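# Run the pressing cell work order and sort the plates

## Task

Act as operator of the pressing cell, whose leftover state from the previous shift is unchecked. Complete the work order and put the good part into the good tray. A plate whose bearing sits too high and can still be pressed further goes to the rework tray, and every other bad join goes to the scrap tray. At the end the machine and the gauge must both be idle with no alarm, the guard must be shut, and nothing may remain inside the guard.

## Robot and tools

Robot: two Doosan M1013 arms, left_arm and right_arm, each with a Robotiq 140 gripper whose fingers can fold. Calibrated bases: left_arm (-0.091, +0.645, +0.174) m, right_arm (+0.057, -0.537, +0.174) m. Scene frame: origin at table height midway between the arms, +z up, +x out over the table, left_arm on the +y side. The press faces +x with its column toward -x. A gripper's fingers point along its own +z and open and close along its y. end_effector_position is the point between the closed pads; the fingertips reach about 33 mm past it (9 mm when fully open).

execute_actions(actions, cameras): actions run in order. Each action may hold "rows", "steps" (1 to 450 control steps of 1/30 s, default 15), "until", and device commands under "machine" or "gauge". A row is one list of 18 numbers in [-1, 1] covering both arms: left dx, dy, dz, rx, ry, rz, gripper position, force_limit, speed, then the same nine for the right arm. Up to 15 rows, one per step. dx..rz are an offset, not a pose: measured from that arm's Hand target as it stood when the action began, along that Hand target's own axes; 1.0 equals 0.6 m or 180 degrees, and rx, ry, rz form a single rotation vector. Every row counts from the same start, and a new action starts from the new Hand target, so repeating an offset moves further. After the last row the arm keeps heading for that row's target. Send six zeros to hold an arm at its Hand target. To ramp smoothly, increase the offset gradually (0.01 per row is 0.18 m/s). The controller clips each command to 70 mm and 16 degrees from the measured pose.

Gripper numbers (absolute, not offsets): position +1 is open (140 mm), about -0.8 the pads meet, -1 closes until blocked. force_limit and speed (both start at +1) set grip force and closing rate; faster closes grip harder. Always resend the last position, force_limit and speed for a gripper you mean to leave alone, since 0 is a real command. object_status: 0 moving, 1 blocked while opening, 2 blocked while closing (a grip), 3 reached target or pads met. Grip with the fingertip quarter of the pads; deeper grips may fold the fingers and slip.

"until" ends an action early when device conditions hold, e.g. {"machine": {"state": "idle"}}, or numbers with a comparison like [">", 3]; {"all": {"status": "ended"}} or {"any": {"status": "ended"}} watch motions. It does not read arms.

move(target, speed, blend, stop_force, zero, blocking, cameras): straight-line paths. target is one 18-number row or up to 15 rows, each an offset from the Hand targets at the move's start (not chained). speed in m/s, 0.002 to 2, default 0.25. blend in m rounds corners of a list. stop_force 10 to 80 N ends an arm's path on contact; use it slowly and leave it out when backing off a contact. zero chooses whether the force baseline is retaken. blocking=false returns early; then use wait or stop before new rows or moves. The result adds a "move:" line (done, off_target, held, fault...). Paths do not avoid obstacles; keep paths away from an arm's own base.

wait(seconds 0 to 10), stop() brakes a move, zoom_image(camera, region [x0, y0, x1, y1], at most 504 by 504 px) from cam_high, cam_low, cam_nest, cam_left_wrist, cam_right_wrist, all 896x504. show_instructions() shows the work order images. read_manual() gives licences. finished_scene(scene) ends the scene irreversibly.

Machine: a servo press whose ram pushes through a loose sleeve that must sit centred (about 1 mm) and square on the bearing; the plate goes bore up into a two-jaw nest under a powered guard. Commands: guard shut/open, clamp clamp/open, page setup/readings/curve, register plus value (-12000 to 12000) plus write together to set a register, and keys cycle_start, feed_hold, reset, home, touch, tare; a list of up to 8 objects runs in sequence. Heights are mm above the nest plane, forces in N. Setup page shows program, ram_zero, seat_force, force_max, windows join_lo/join_hi and end_lo/end_hi, cell_gain, cell_zero, revisions, and stored programs (9001 is the master spring). Readings page shows force, touch_z, join_f, peak_f, end_z, ok lamp, pos_z, cycles. A stroke needs guard shut, a clamped piece, valid program, no alarm. Alarms (axis_overload, cell_fault, door_opened, clamp_lost, force_limit, no_force, axis_blocked) are cleared by reset; home then raises the ram. A gripper holding a piece over the nest, or a guard obstructed, is a cabinet fault. Never let the ram crash onto anything at rapid.

Gauge: measure reads one flat, still round piece centred within 40 mm under the lens; results no_1..no_5 in mm come about 12 s later when readings increments. Keep arms and other parts out of view meanwhile.

Result lines give each gripper's pose and velocities in the scene frame, Hand target, Tool commands, joint and external torques, flange force, device fields and any MOTOR HOT or fault line.

Avoid: objects leaving the table, dropping or releasing moving parts, hard impacts, collisions between arms, fingers closing on the other arm, pressing past firm contacts (faults stop an arm for 10 s at 144 N or joint limits), and heavy off-centre loads.

Each tool is called after "Call:" in YAML: its name, and indented under it one key for each argument.

Reference images:

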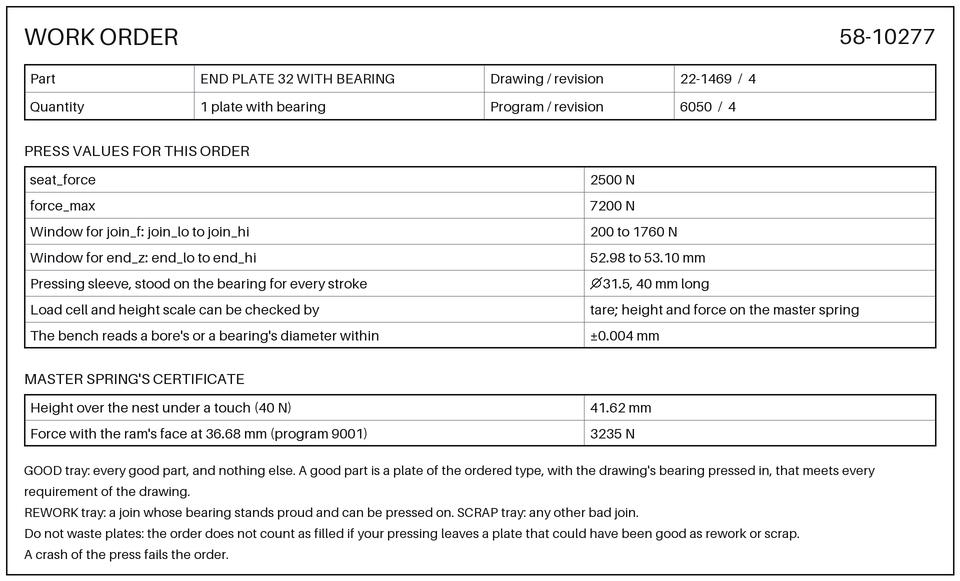

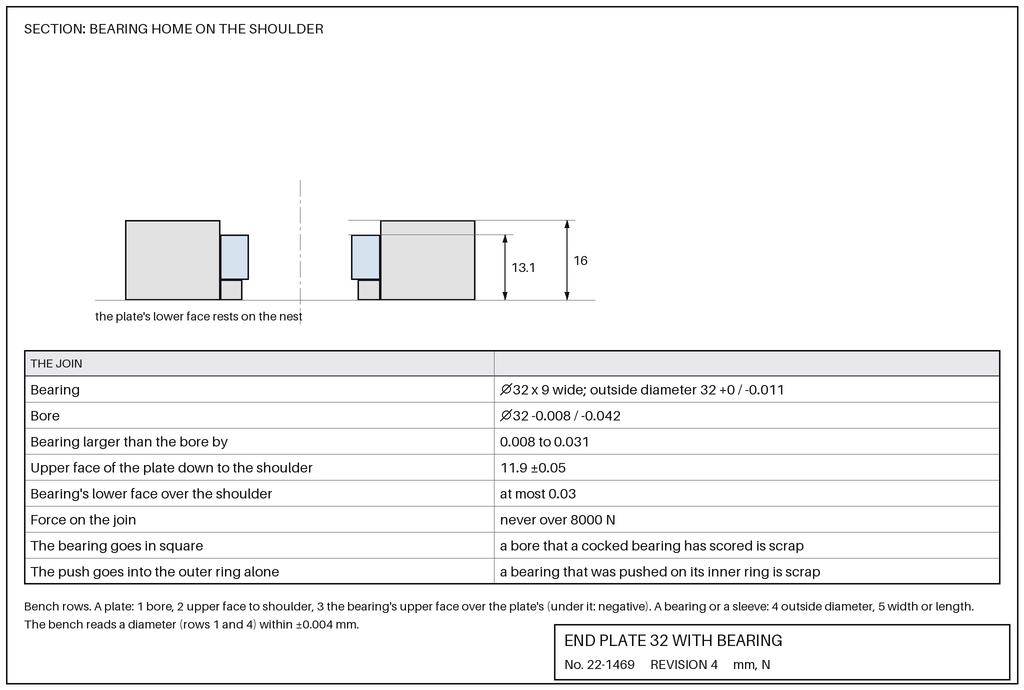

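## Session

Call:
execute_actions:
  actions: []

Scene clock: 0.00 s.
left_arm: end_effector_position=(+1.2522, +0.4443, +0.2082) position_measured=3 object_status=3 end_effector_quat_wxyz=(+0.062, +0.803, -0.165, +0.569) | right_arm: end_effector_position=(+0.9331, -0.5278, +0.1229) position_measured=3 object_status=3 end_effector_quat_wxyz=(-0.364, +0.414, +0.828, +0.105)
Joint positions: left_arm=[-0.148 1.129 0.943 0.869 -0.221 0.871] | right_arm=[-0.161 1.107 0.916 0.4 1.791 -0.866]
Joint velocities: within noise
Joint torques (N m): no reading
External joint torques (N m): no reading
Flange force (N): no reading
Hand target: left_arm +1.2522, +0.4443, +0.2082; +0.062, +0.803, -0.165, +0.569 | right_arm +0.9331, -0.5278, +0.1229; -0.364, +0.414, +0.828, +0.105
Tool commands: left_gripper/position=+1.0 left_gripper/force_limit=+1.0 left_gripper/speed=+1.0 right_gripper/position=+1.0 right_gripper/force_limit=+1.0 right_gripper/speed=+1.0
machine.setup: program=+6050 ram_zero=+169.782 seat_force=+2500 force_max=+7200 join_lo=+200 join_hi=+1760 end_lo=+52.980 end_hi=+53.100 cell_gain=+0.544 cell_zero=-226 program_revision=+4 program_top=+53.100 stored1_number=+6050 stored1_revision=+4 stored2_number=+9001 stored2_revision=+1 stored3_number=+2835 stored3_revision=+2 stored4_number=+2341 stored4_revision=+5 stored5_number=+1133 stored5_revision=+3
machine: state=idle guard_state=shut clamp_state=closed_empty guard_answer=taken clamp_answer=taken page=setup entry=no_entry entries=0 alarm=no_alarm queue=idle queue_left=0
gauge: message=nothing_yet readings=0 no_1=0.000 no_2=0.000 no_3=0.000 no_4=0.000 no_5=0.000

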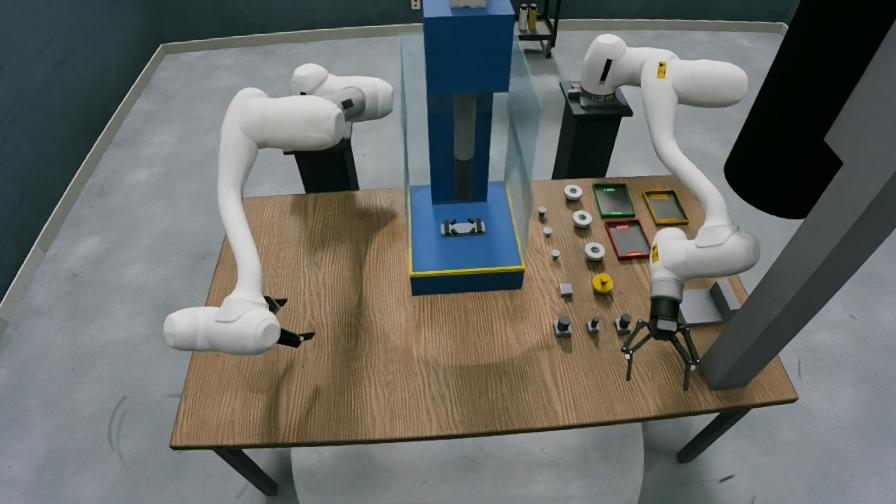

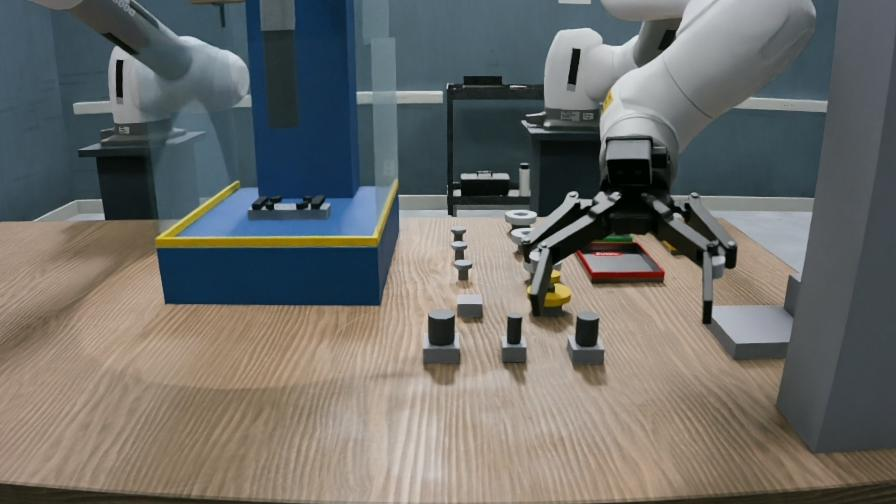

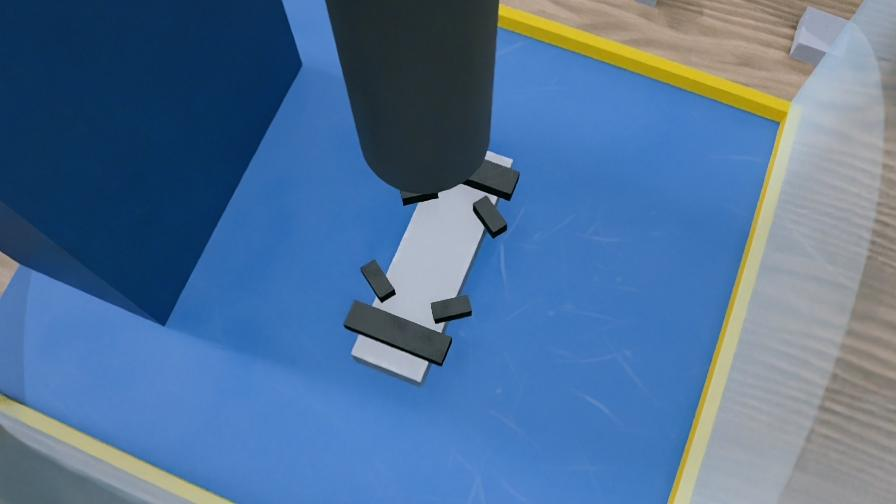

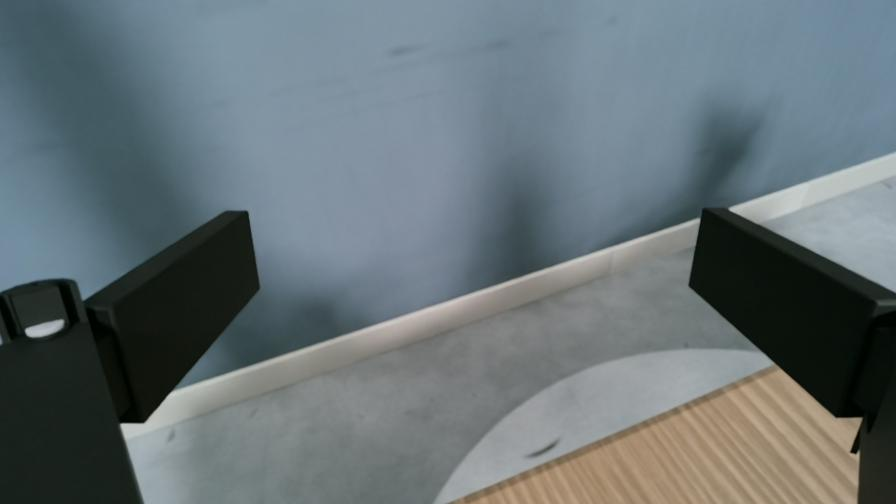

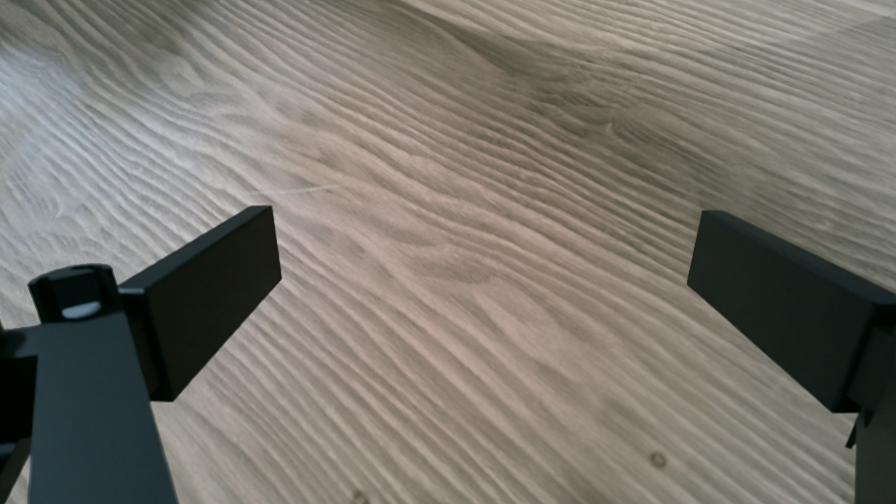

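Call:
zoom_image:
  camera: "cam_high"
  region: [520, 170, 760, 350]

Call:
zoom_image:
  camera: "cam_low"
  region: [400, 200, 700, 370]

Call:
zoom_image:
  camera: "cam_nest"
  region: [300, 130, 560, 400]

Scaled by 2.100 from the camera's 896x504 image, which has a finer 1280x720 frame.

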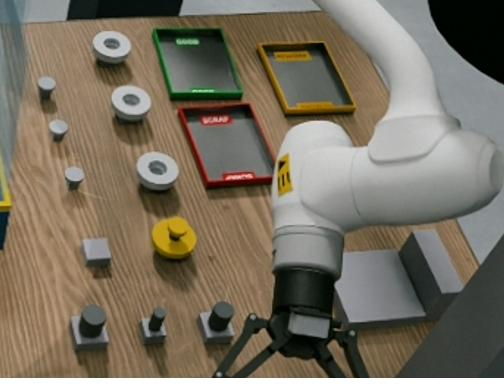

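Scaled by 1.680 from the camera's 896x504 image, which has a finer 1280x720 frame.

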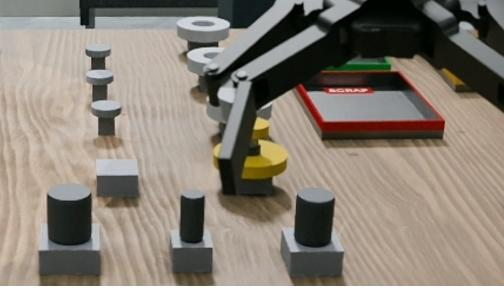

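Scaled by 1.867 from the camera's 896x504 image, which has a finer 1280x720 frame.

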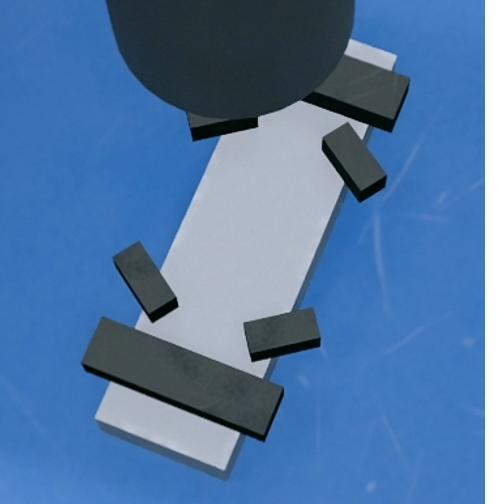

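Call:
move:
  target: [0.12,0.30,-0.919,0.0423,-0.388,-0.1126,1,1,1,0,0,0,0,0,0,1,1,1]
  speed: 0.3

Scene clock: 6.33 s.
left_arm: end_effector_position=(+0.7206, +0.4202, +0.4498) position_measured=3 object_status=3 end_effector_quat_wxyz=(+0.000, +1.000, +0.000, +0.000) | right_arm: end_effector_position=(+0.9331, -0.5278, +0.1229) position_measured=3 object_status=3 end_effector_quat_wxyz=(-0.364, +0.414, +0.828, +0.105)
Joint positions: left_arm=[-0.326 0.487 1.25 0 1.405 1.26] | right_arm=[-0.161 1.107 0.916 0.4 1.791 -0.866]
Joint velocities: within noise
Joint torques (N m): left_arm=[1.2 -91.29 -39.88 4.03 -0.07 -0.09] | right_arm=[0.52 -131.54 -38.82 4.21 1.71 -0.02]
External joint torques (N m): left_arm=[-1.31 1.58 -1.43 0.21 0.02 0.09] | right_arm=[-0.54 -1.2 1.06 0.42 0.01 0.01]
Flange force (N): left_arm=[5.7 3.1 -1.6] | right_arm=[3.5 -4.5 2.8]
Hand target: left_arm +0.7205, +0.4203, +0.4498; +0.000, +1.000, +0.000, +0.000 | right_arm +0.9331, -0.5278, +0.1229; -0.364, +0.414, +0.828, +0.105
Off the commanded pose: left_arm 0.000 m, 0 deg | right_arm 0.000 m, 0 deg.
machine.setup: program=+6050 ram_zero=+169.782 seat_force=+2500 force_max=+7200 join_lo=+200 join_hi=+1760 end_lo=+52.980 end_hi=+53.100 cell_gain=+0.544 cell_zero=-226 program_revision=+4 program_top=+53.100 stored1_number=+6050 stored1_revision=+4 stored2_number=+9001 stored2_revision=+1 stored3_number=+2835 stored3_revision=+2 stored4_number=+2341 stored4_revision=+5 stored5_number=+1133 stored5_revision=+3
machine: state=idle guard_state=shut clamp_state=closed_empty guard_answer=taken clamp_answer=taken page=setup entry=no_entry entries=0 alarm=no_alarm queue=idle queue_left=0
gauge: message=nothing_yet readings=0 no_1=0.000 no_2=0.000 no_3=0.000 no_4=0.000 no_5=0.000
move: done; limits=paced
camera_calibration:
cam_left_wrist: T_world_to_cam=[[-0.00395509, -0.999967, 0.00703016, 0.424827], [-0.93487, 0.00619296, 0.354937, 0.51305], [-0.354969, -0.00516848, -0.934864, 0.824684], [0, 0, 0, 1]] pos_world=[0.774052, 0.425898, 0.58588]

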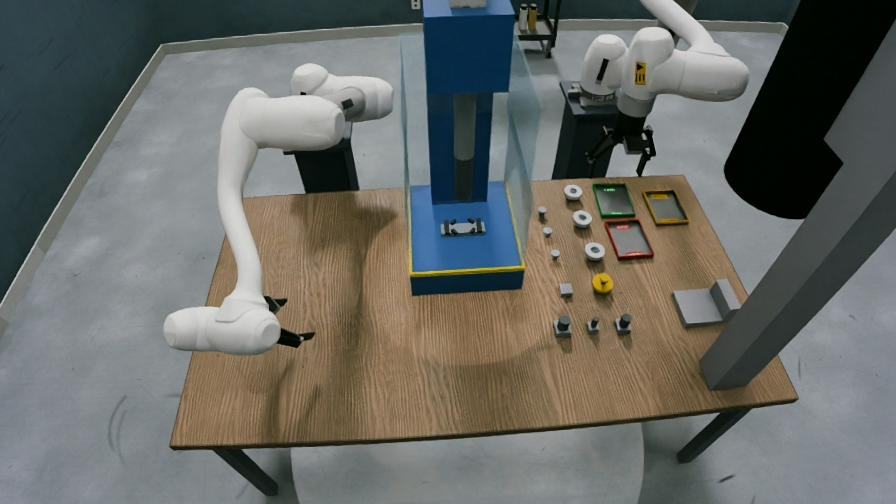

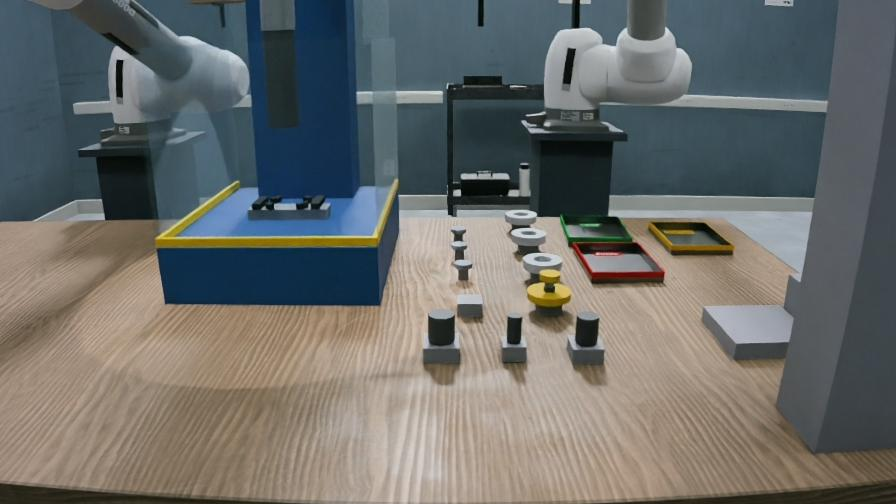

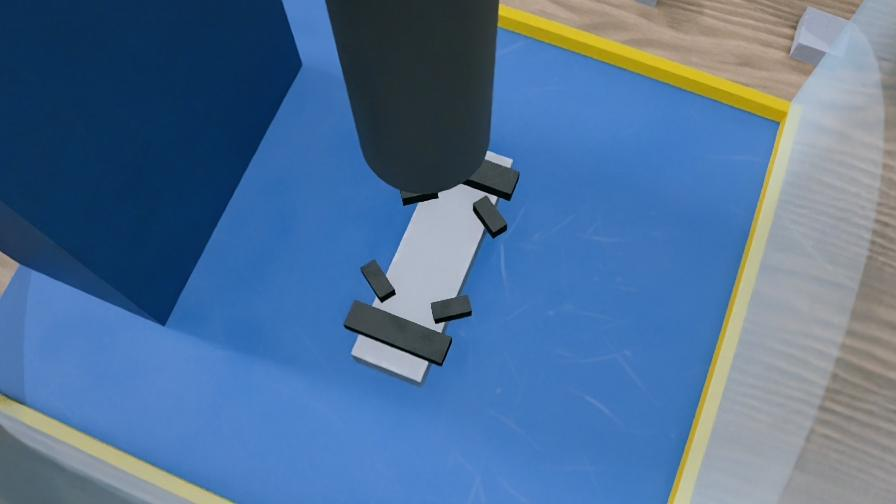

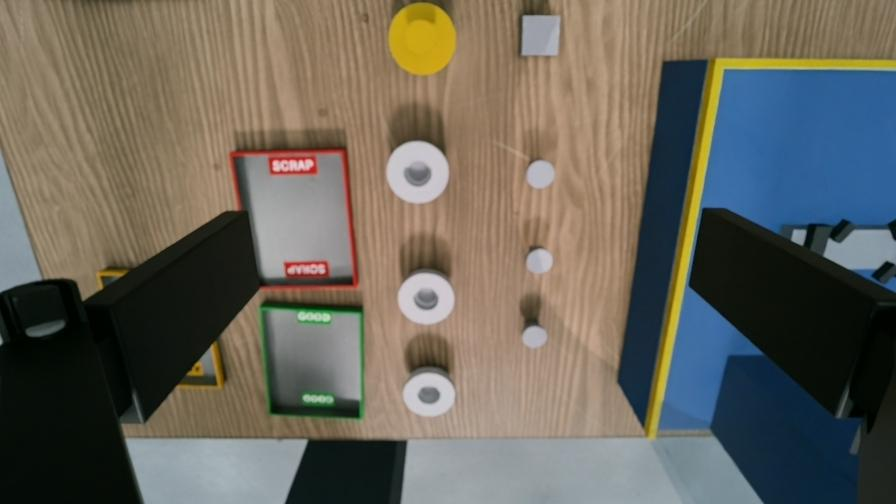

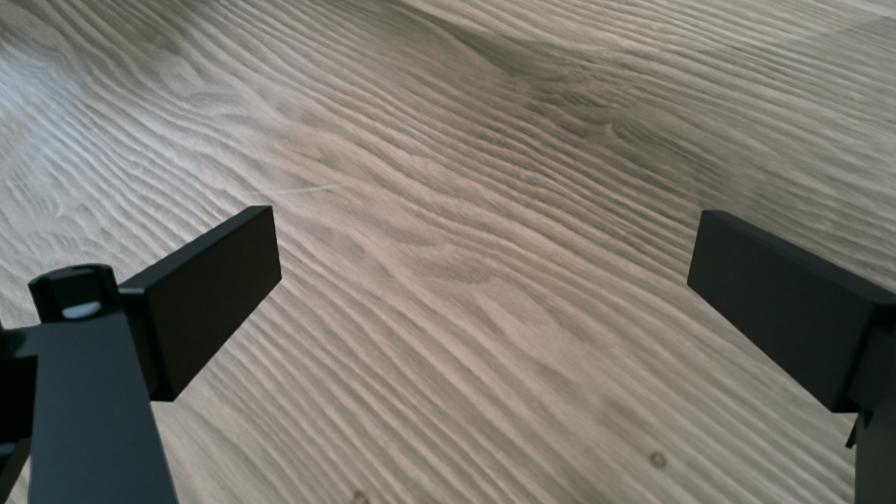

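Call:
zoom_image:
  camera: "cam_left_wrist"
  region: [370, 0, 620, 220]

Call:
zoom_image:
  camera: "cam_left_wrist"
  region: [370, 220, 620, 440]

Call:
zoom_image:
  camera: "cam_low"
  region: [400, 200, 760, 370]

Call:
execute_actions:
  actions:
    - {"machine":[{"tare":true,"page":"readings"},{"guard":"open"}],"steps":75}
  cameras: ["cam_high"]

Scaled by 2.016 from the camera's 896x504 image, which has a finer 1280x720 frame.

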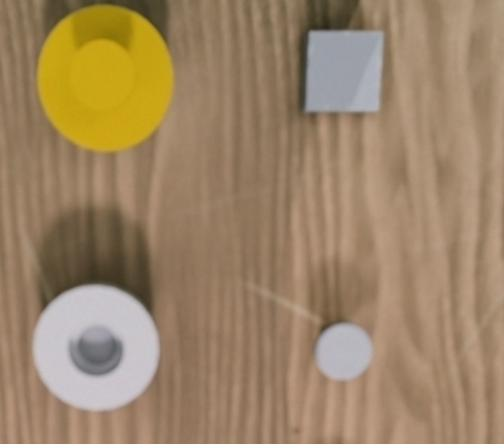

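Scaled by 2.016 from the camera's 896x504 image, which has a finer 1280x720 frame.

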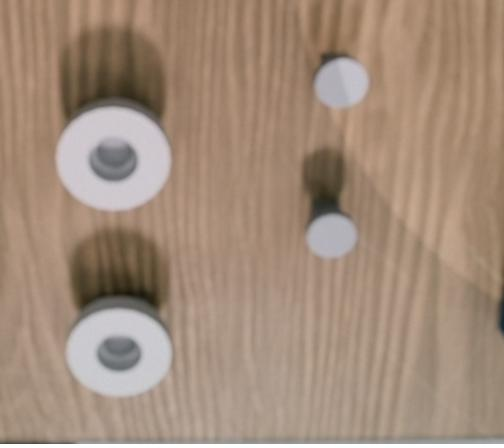

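Scaled by 1.400 from the camera's 896x504 image, which has a finer 1280x720 frame.

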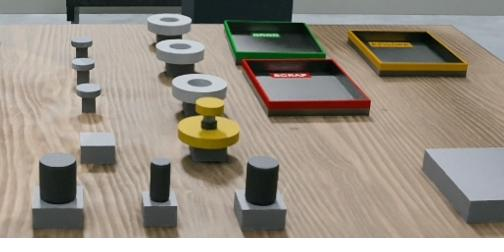

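Scene clock: 9.57 s.
left_arm: end_effector_position=(+0.7205, +0.4203, +0.4498) position_measured=3 object_status=3 end_effector_quat_wxyz=(+0.000, +1.000, +0.000, +0.000) | right_arm: end_effector_position=(+0.9331, -0.5278, +0.1229) position_measured=3 object_status=3 end_effector_quat_wxyz=(-0.364, +0.414, +0.828, +0.105)
Joint positions: left_arm=[-0.326 0.487 1.25 0 1.405 1.26] | right_arm=[-0.161 1.107 0.916 0.4 1.791 -0.866]
Joint velocities: within noise
Joint torques (N m): left_arm=[0.94 -91.9 -39.97 4.01 -0.05 -0.05] | right_arm=[0.75 -131.72 -38.84 4.18 1.67 -0.04]
External joint torques (N m): left_arm=[-0.7 1.24 -1.62 0.27 0.01 0.05] | right_arm=[-0.72 -0.21 1.38 0.41 0.04 0.04]
Flange force (N): left_arm=[5.8 2.4 -1.9] | right_arm=[2.5 -4.0 3.0]
Hand target: left_arm +0.7205, +0.4203, +0.4498; +0.000, +1.000, +0.000, +0.000 | right_arm +0.9331, -0.5278, +0.1229; -0.364, +0.414, +0.828, +0.105
Tool commands: left_gripper/position=+1.0 left_gripper/force_limit=+1.0 left_gripper/speed=+1.0 right_gripper/position=+1.0 right_gripper/force_limit=+1.0 right_gripper/speed=+1.0
Off the commanded pose: left_arm 0.000 m, 0 deg | right_arm 0.000 m, 0 deg.
machine.readings: force=+0 touch_z=+0.000 join_f=+0 peak_f=+0 end_z=+0.000 ok=+0 pos_z=+150.218 cycles=+0
machine: state=idle guard_state=open clamp_state=closed_empty guard_answer=taken clamp_answer=taken page=readings entry=taken entries=1 alarm=no_alarm queue=done queue_left=0
gauge: message=nothing_yet readings=0 no_1=0.000 no_2=0.000 no_3=0.000 no_4=0.000 no_5=0.000
Images, in order (width x height): cam_high 896x504.

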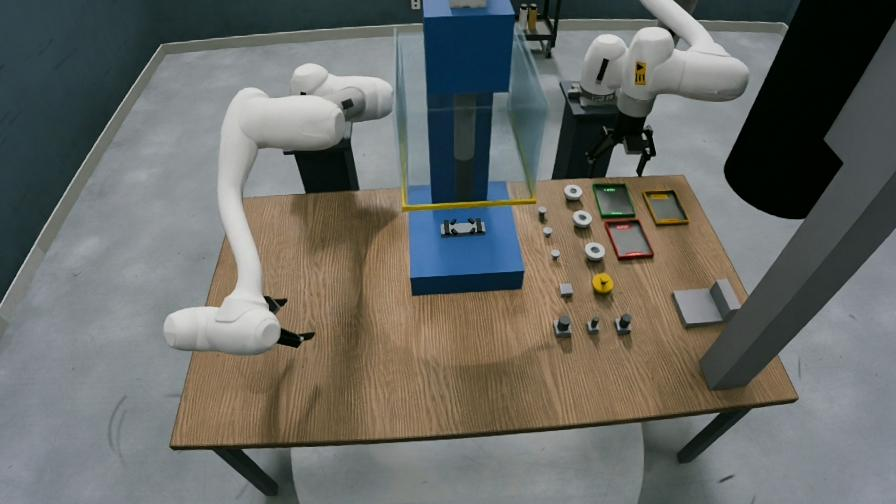

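Call:
move:
  target: [-0.034,-0.045,0.333,0,0.25,0,1,1,-1,0,0,0,0,0,0,1,1,1]
  speed: 0.3
  cameras: ["cam_left_wrist","cam_low"]

Call:
zoom_image:
  camera: "cam_left_wrist"
  region: [300, 100, 600, 400]

Scene clock: 21.57 s.
left_arm: end_effector_position=(+0.7001, +0.4473, +0.2500) position_measured=3 object_status=3 end_effector_quat_wxyz=(+0.000, +0.924, +0.000, +0.383) | right_arm: end_effector_position=(+0.9331, -0.5278, +0.1229) position_measured=3 object_status=3 end_effector_quat_wxyz=(-0.364, +0.414, +0.828, +0.105)
Joint positions: left_arm=[-0.415 0.364 2.058 1.66 0.28 -0.383] | right_arm=[-0.161 1.107 0.916 0.4 1.791 -0.866]
Joint velocities: within noise
Joint torques (N m): left_arm=[1.09 -70.74 -31.22 -0.09 0.69 -0.18] | right_arm=[0.66 -131.43 -38.93 4.18 1.64 -0.03]
External joint torques (N m): left_arm=[-0.82 0.91 -1.43 0.31 0.04 0.18] | right_arm=[-0.65 0.41 1.73 0.38 0.05 0.03]
Flange force (N): left_arm=[0.0 0.0 0.0] | right_arm=[2.2 -4.0 3.5]
Hand target: left_arm +0.7001, +0.4473, +0.2500; +0.000, +0.924, +0.000, +0.383 | right_arm +0.9331, -0.5278, +0.1229; -0.364, +0.414, +0.828, +0.105
Off the commanded pose: left_arm 0.000 m, 0 deg | right_arm 0.000 m, 0 deg.
machine.readings: force=+0 touch_z=+0.000 join_f=+0 peak_f=+0 end_z=+0.000 ok=+0 pos_z=+150.218 cycles=+0
machine: state=idle guard_state=open clamp_state=closed_empty guard_answer=taken clamp_answer=taken page=readings entry=taken entries=1 alarm=no_alarm queue=done queue_left=0
gauge: message=nothing_yet readings=0 no_1=0.000 no_2=0.000 no_3=0.000 no_4=0.000 no_5=0.000
move: done
camera_calibration:
cam_left_wrist: T_world_to_cam=[[-0.00784956, -0.999966, 0.00236009, 0.457114], [-0.912224, 0.00619396, -0.409645, 0.739896], [0.409617, -0.00536846, -0.912242, 0.0899148], [0, 0, 0, 1]] pos_world=[0.641708, 0.452999, 0.38404]
Images, in order (width x height): cam_low 896x504, cam_left_wrist 896x504.

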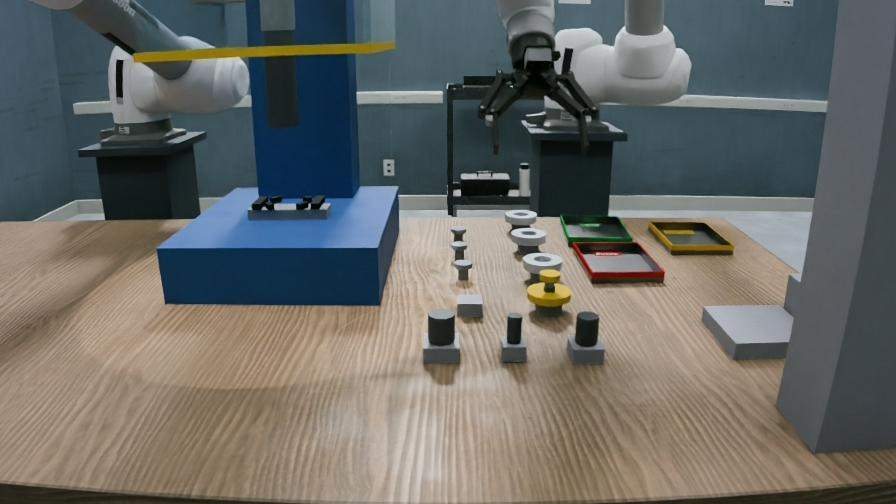

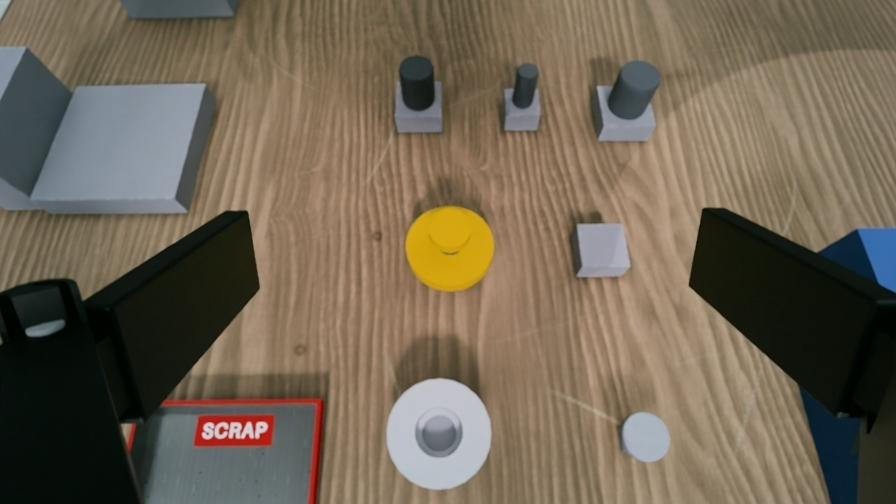

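Scaled by 1.680 from the camera's 896x504 image, which has a finer 1280x720 frame.

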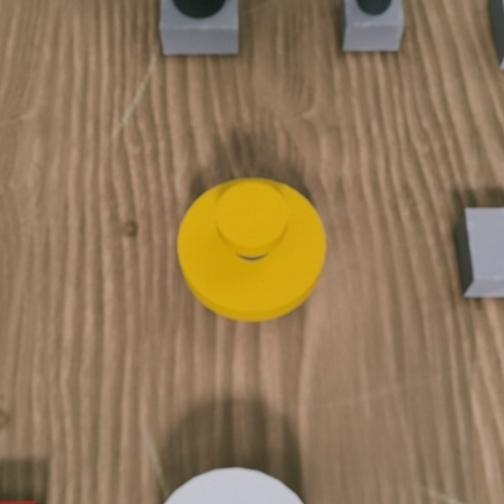

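Call:
move:
  target: [-0.0648,-0.0038,0.2887,0,0,0,0.4,1,-1,0,0,0,0,0,0,1,1,1]
  speed: 0.2
  cameras: ["cam_left_wrist","cam_low"]

Call:
zoom_image:
  camera: "cam_low"
  region: [420, 200, 680, 370]

Scene clock: 24.93 s.
left_arm: end_effector_position=(+0.7952, +0.4495, +0.1000) position_measured=78 object_status=0 end_effector_quat_wxyz=(+0.000, +0.924, +0.000, +0.383) | right_arm: end_effector_position=(+0.9331, -0.5278, +0.1229) position_measured=3 object_status=3 end_effector_quat_wxyz=(-0.364, +0.414, +0.828, +0.105)
Joint positions: left_arm=[-0.357 0.673 1.918 2.267 0.314 -0.967] | right_arm=[-0.161 1.107 0.916 0.4 1.791 -0.866]
Joint velocities: within noise
Joint torques (N m): left_arm=[1.05 -92.7 -25.57 -1.49 1.62 -0.11] | right_arm=[0.65 -131.45 -38.64 4.19 1.67 -0.05]
External joint torques (N m): left_arm=[-0.95 1.64 -0.81 0.4 0 0.11] | right_arm=[0 -0.18 1.25 0.4 0.02 0.04]
Flange force (N): left_arm=[0.0 0.0 0.0] | right_arm=[2.6 -3.1 2.9]
Hand target: left_arm +0.7951, +0.4495, +0.1000; +0.000, +0.924, +0.000, +0.383 | right_arm +0.9331, -0.5278, +0.1229; -0.364, +0.414, +0.828, +0.105
Off the commanded pose: left_arm 0.000 m, 0 deg | right_arm 0.000 m, 0 deg.
machine.readings: force=+0 touch_z=+0.000 join_f=+0 peak_f=+0 end_z=+0.000 ok=+0 pos_z=+150.218 cycles=+0
machine: state=idle guard_state=open clamp_state=closed_empty guard_answer=taken clamp_answer=taken page=readings entry=taken entries=1 alarm=no_alarm queue=done queue_left=0
gauge: message=nothing_yet readings=0 no_1=0.000 no_2=0.000 no_3=0.000 no_4=0.000 no_5=0.000
move: done
camera_calibration:
cam_left_wrist: T_world_to_cam=[[-0.00793304, -0.999965, 0.0025388, 0.460434], [-0.91204, 0.00619442, -0.410054, 0.765056], [0.410024, -0.00556846, -0.912058, -0.0860748], [0, 0, 0, 1]] pos_world=[0.736707, 0.455199, 0.23404]
Images, in order (width x height): cam_low 896x504, cam_left_wrist 896x504.

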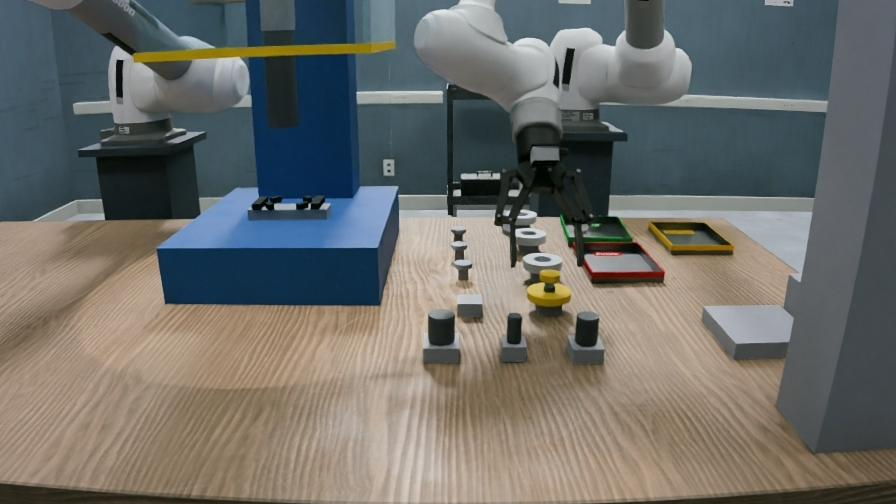

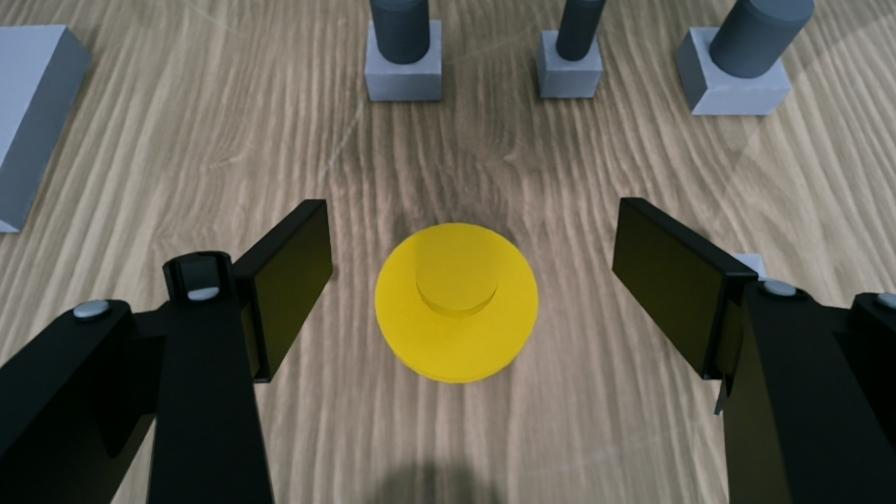

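Scaled by 1.938 from the camera's 896x504 image, which has a finer 1280x720 frame.

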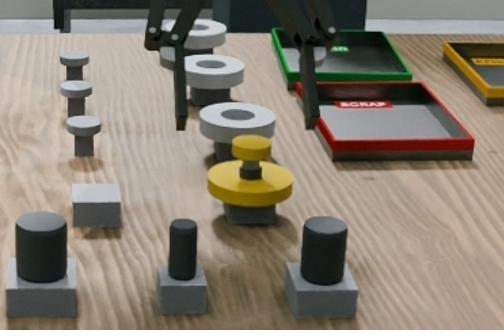

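Call:
move:
  target: [-0.0519,-0.0013,0.0424,0,0,0,0.4,0,-1,0,0,0,0,0,0,1,1,1]
  speed: 0.15
  cameras: ["cam_left_wrist","cam_low"]

Call:
zoom_image:
  camera: "cam_low"
  region: [480, 240, 620, 340]

Scene clock: 27.37 s.
left_arm: end_effector_position=(+0.7911, +0.4502, +0.0600) position_measured=78 object_status=3 end_effector_quat_wxyz=(+0.000, +0.924, +0.000, +0.383) | right_arm: end_effector_position=(+0.9331, -0.5278, +0.1229) position_measured=3 object_status=3 end_effector_quat_wxyz=(-0.364, +0.414, +0.828, +0.105)
Joint positions: left_arm=[-0.358 0.729 1.926 2.397 0.358 -1.105] | right_arm=[-0.161 1.107 0.916 0.4 1.791 -0.866]
Joint velocities: within noise
Joint torques (N m): left_arm=[2.16 -94.52 -22.89 -1.41 1.81 0.02] | right_arm=[0.83 -131.73 -38.82 4.15 1.67 -0.01]
External joint torques (N m): left_arm=[-2.09 1.36 -1.08 0.24 -0.06 -0.02] | right_arm=[-1.26 -0.29 1.39 0.44 0.04 0.01]
Flange force (N): left_arm=[-0.7 3.1 3.3] | right_arm=[2.3 -4.6 2.8]
Hand target: left_arm +0.7911, +0.4503, +0.0600; +0.000, +0.924, +0.000, +0.383 | right_arm +0.9331, -0.5278, +0.1229; -0.364, +0.414, +0.828, +0.105
Off the commanded pose: left_arm 0.000 m, 0 deg | right_arm 0.000 m, 0 deg.
machine.readings: force=+0 touch_z=+0.000 join_f=+0 peak_f=+0 end_z=+0.000 ok=+0 pos_z=+150.218 cycles=+0
machine: state=idle guard_state=open clamp_state=closed_empty guard_answer=taken clamp_answer=taken page=readings entry=taken entries=1 alarm=no_alarm queue=done queue_left=0
gauge: message=nothing_yet readings=0 no_1=0.000 no_2=0.000 no_3=0.000 no_4=0.000 no_5=0.000
move: done
camera_calibration:
cam_left_wrist: T_world_to_cam=[[-0.00802407, -0.999965, 0.00249797, 0.461378], [-0.912077, 0.0062947, -0.40997, 0.744966], [0.40994, -0.00556797, -0.912095, -0.120844], [0, 0, 0, 1]] pos_world=[0.732707, 0.455999, 0.19404]
Images, in order (width x height): cam_low 896x504, cam_left_wrist 896x504.

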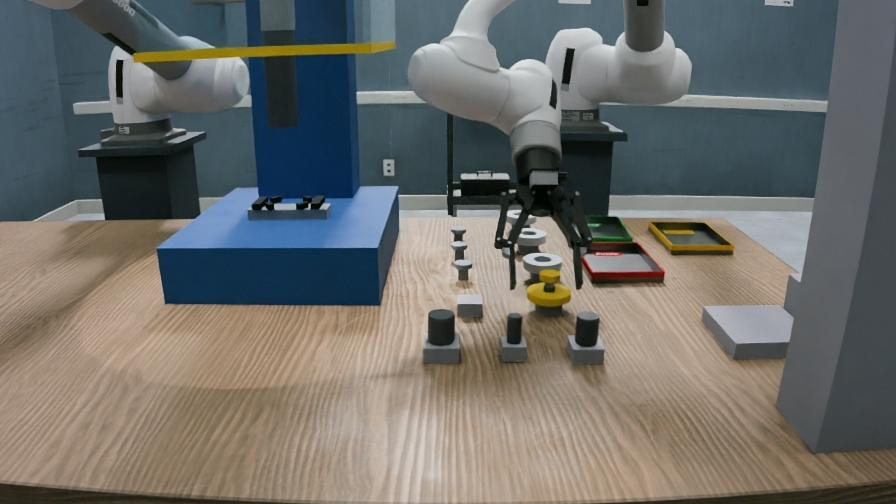

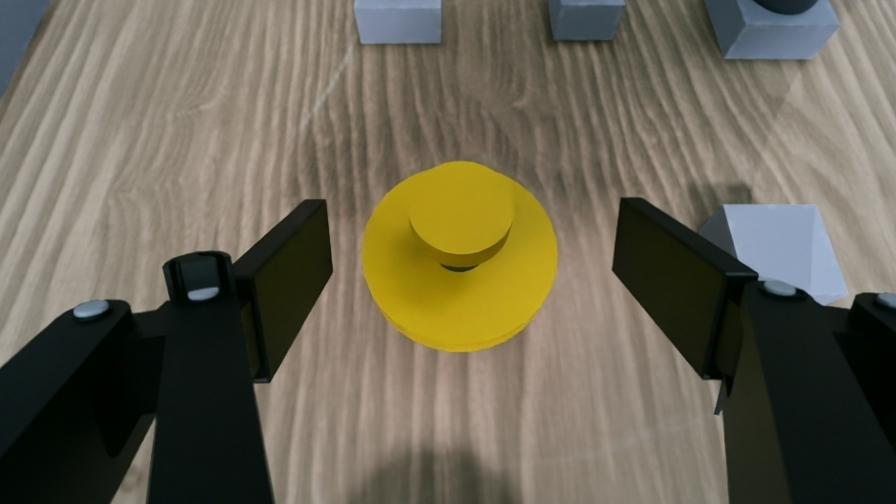

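Scaled by 3.600 from the camera's 896x504 image, which has a finer 1280x720 frame.

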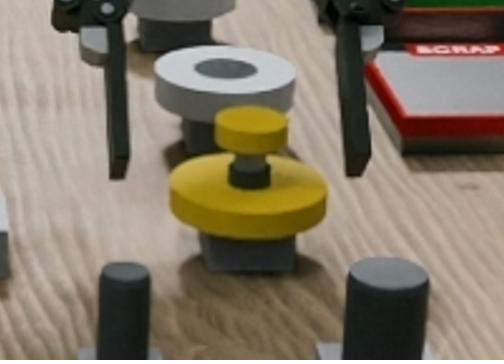

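Call:
move:
  target:
    - [-0.0035,0,0.0012,0,0,0,0.4,0,-1,0,0,0,0,0,0,1,1,1]
    - [-0.0035,0,0.0012,0,0,0,-1,0,-1,0,0,0,0,0,0,1,1,1]
    - [0.0908,0,-0.0931,0,0,0,-1,0,-1,0,0,0,0,0,0,1,1,1]
  speed: 0.1
  cameras: ["cam_left_wrist","cam_low"]

Call:
zoom_image:
  camera: "cam_low"
  region: [480, 220, 620, 320]

Scene clock: 32.27 s.
left_arm: end_effector_position=(+0.7901, +0.4503, +0.1380) position_measured=127 object_status=2 end_effector_quat_wxyz=(+0.000, +0.924, +0.000, +0.383) | right_arm: end_effector_position=(+0.9331, -0.5278, +0.1229) position_measured=3 object_status=3 end_effector_quat_wxyz=(-0.364, +0.414, +0.828, +0.105)
Joint positions: left_arm=[-0.358 0.613 1.926 2.128 0.284 -0.823] | right_arm=[-0.161 1.107 0.916 0.4 1.791 -0.866]
Joint velocities: within noise
Joint torques (N m): left_arm=[1.1 -93.8 -29.7 -0.92 2.29 0.05] | right_arm=[0.74 -131.44 -38.79 4.16 1.74 -0.05]
External joint torques (N m): left_arm=[-0.81 5.36 1.1 0 -0.83 -0.05] | right_arm=[-0.64 1.13 1.85 0.37 -0.05 0.05]
Flange force (N): left_arm=[0.0 0.0 0.0] | right_arm=[1.4 -3.5 3.7]
Hand target: left_arm +0.7901, +0.4503, +0.1380; +0.000, +0.924, +0.000, +0.383 | right_arm +0.9331, -0.5278, +0.1229; -0.364, +0.414, +0.828, +0.105
Off the commanded pose: left_arm 0.000 m, 0 deg | right_arm 0.000 m, 0 deg.
machine.readings: force=+0 touch_z=+0.000 join_f=+0 peak_f=+0 end_z=+0.000 ok=+0 pos_z=+150.218 cycles=+0
machine: state=idle guard_state=open clamp_state=closed_empty guard_answer=taken clamp_answer=taken page=readings entry=taken entries=1 alarm=no_alarm queue=done queue_left=0
gauge: message=nothing_yet readings=0 no_1=0.000 no_2=0.000 no_3=0.000 no_4=0.000 no_5=0.000
move: done
camera_calibration:
cam_left_wrist: T_world_to_cam=[[-0.00793304, -0.999965, 0.0025388, 0.461197], [-0.91204, 0.00619442, -0.410054, 0.776072], [0.410024, -0.00556846, -0.912058, -0.0493615], [0, 0, 0, 1]] pos_world=[0.731707, 0.456099, 0.27204]
Images, in order (width x height): cam_low 896x504, cam_left_wrist 896x504.

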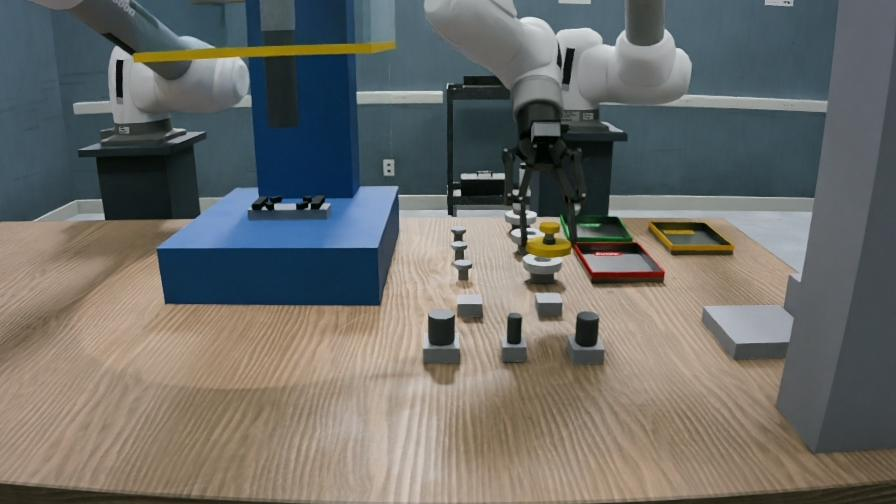

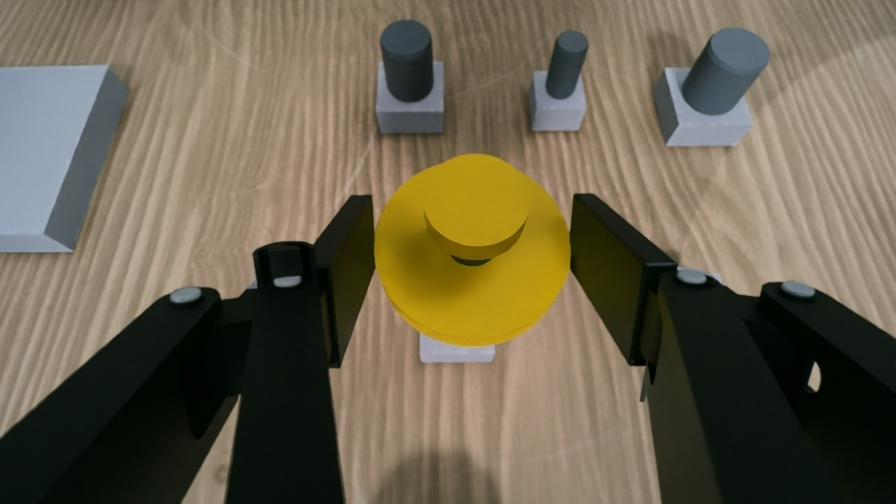

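Scaled by 3.600 from the camera's 896x504 image, which has a finer 1280x720 frame.

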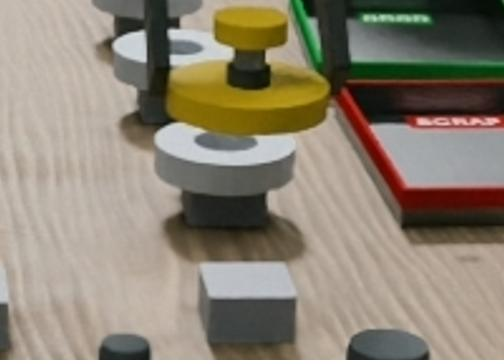

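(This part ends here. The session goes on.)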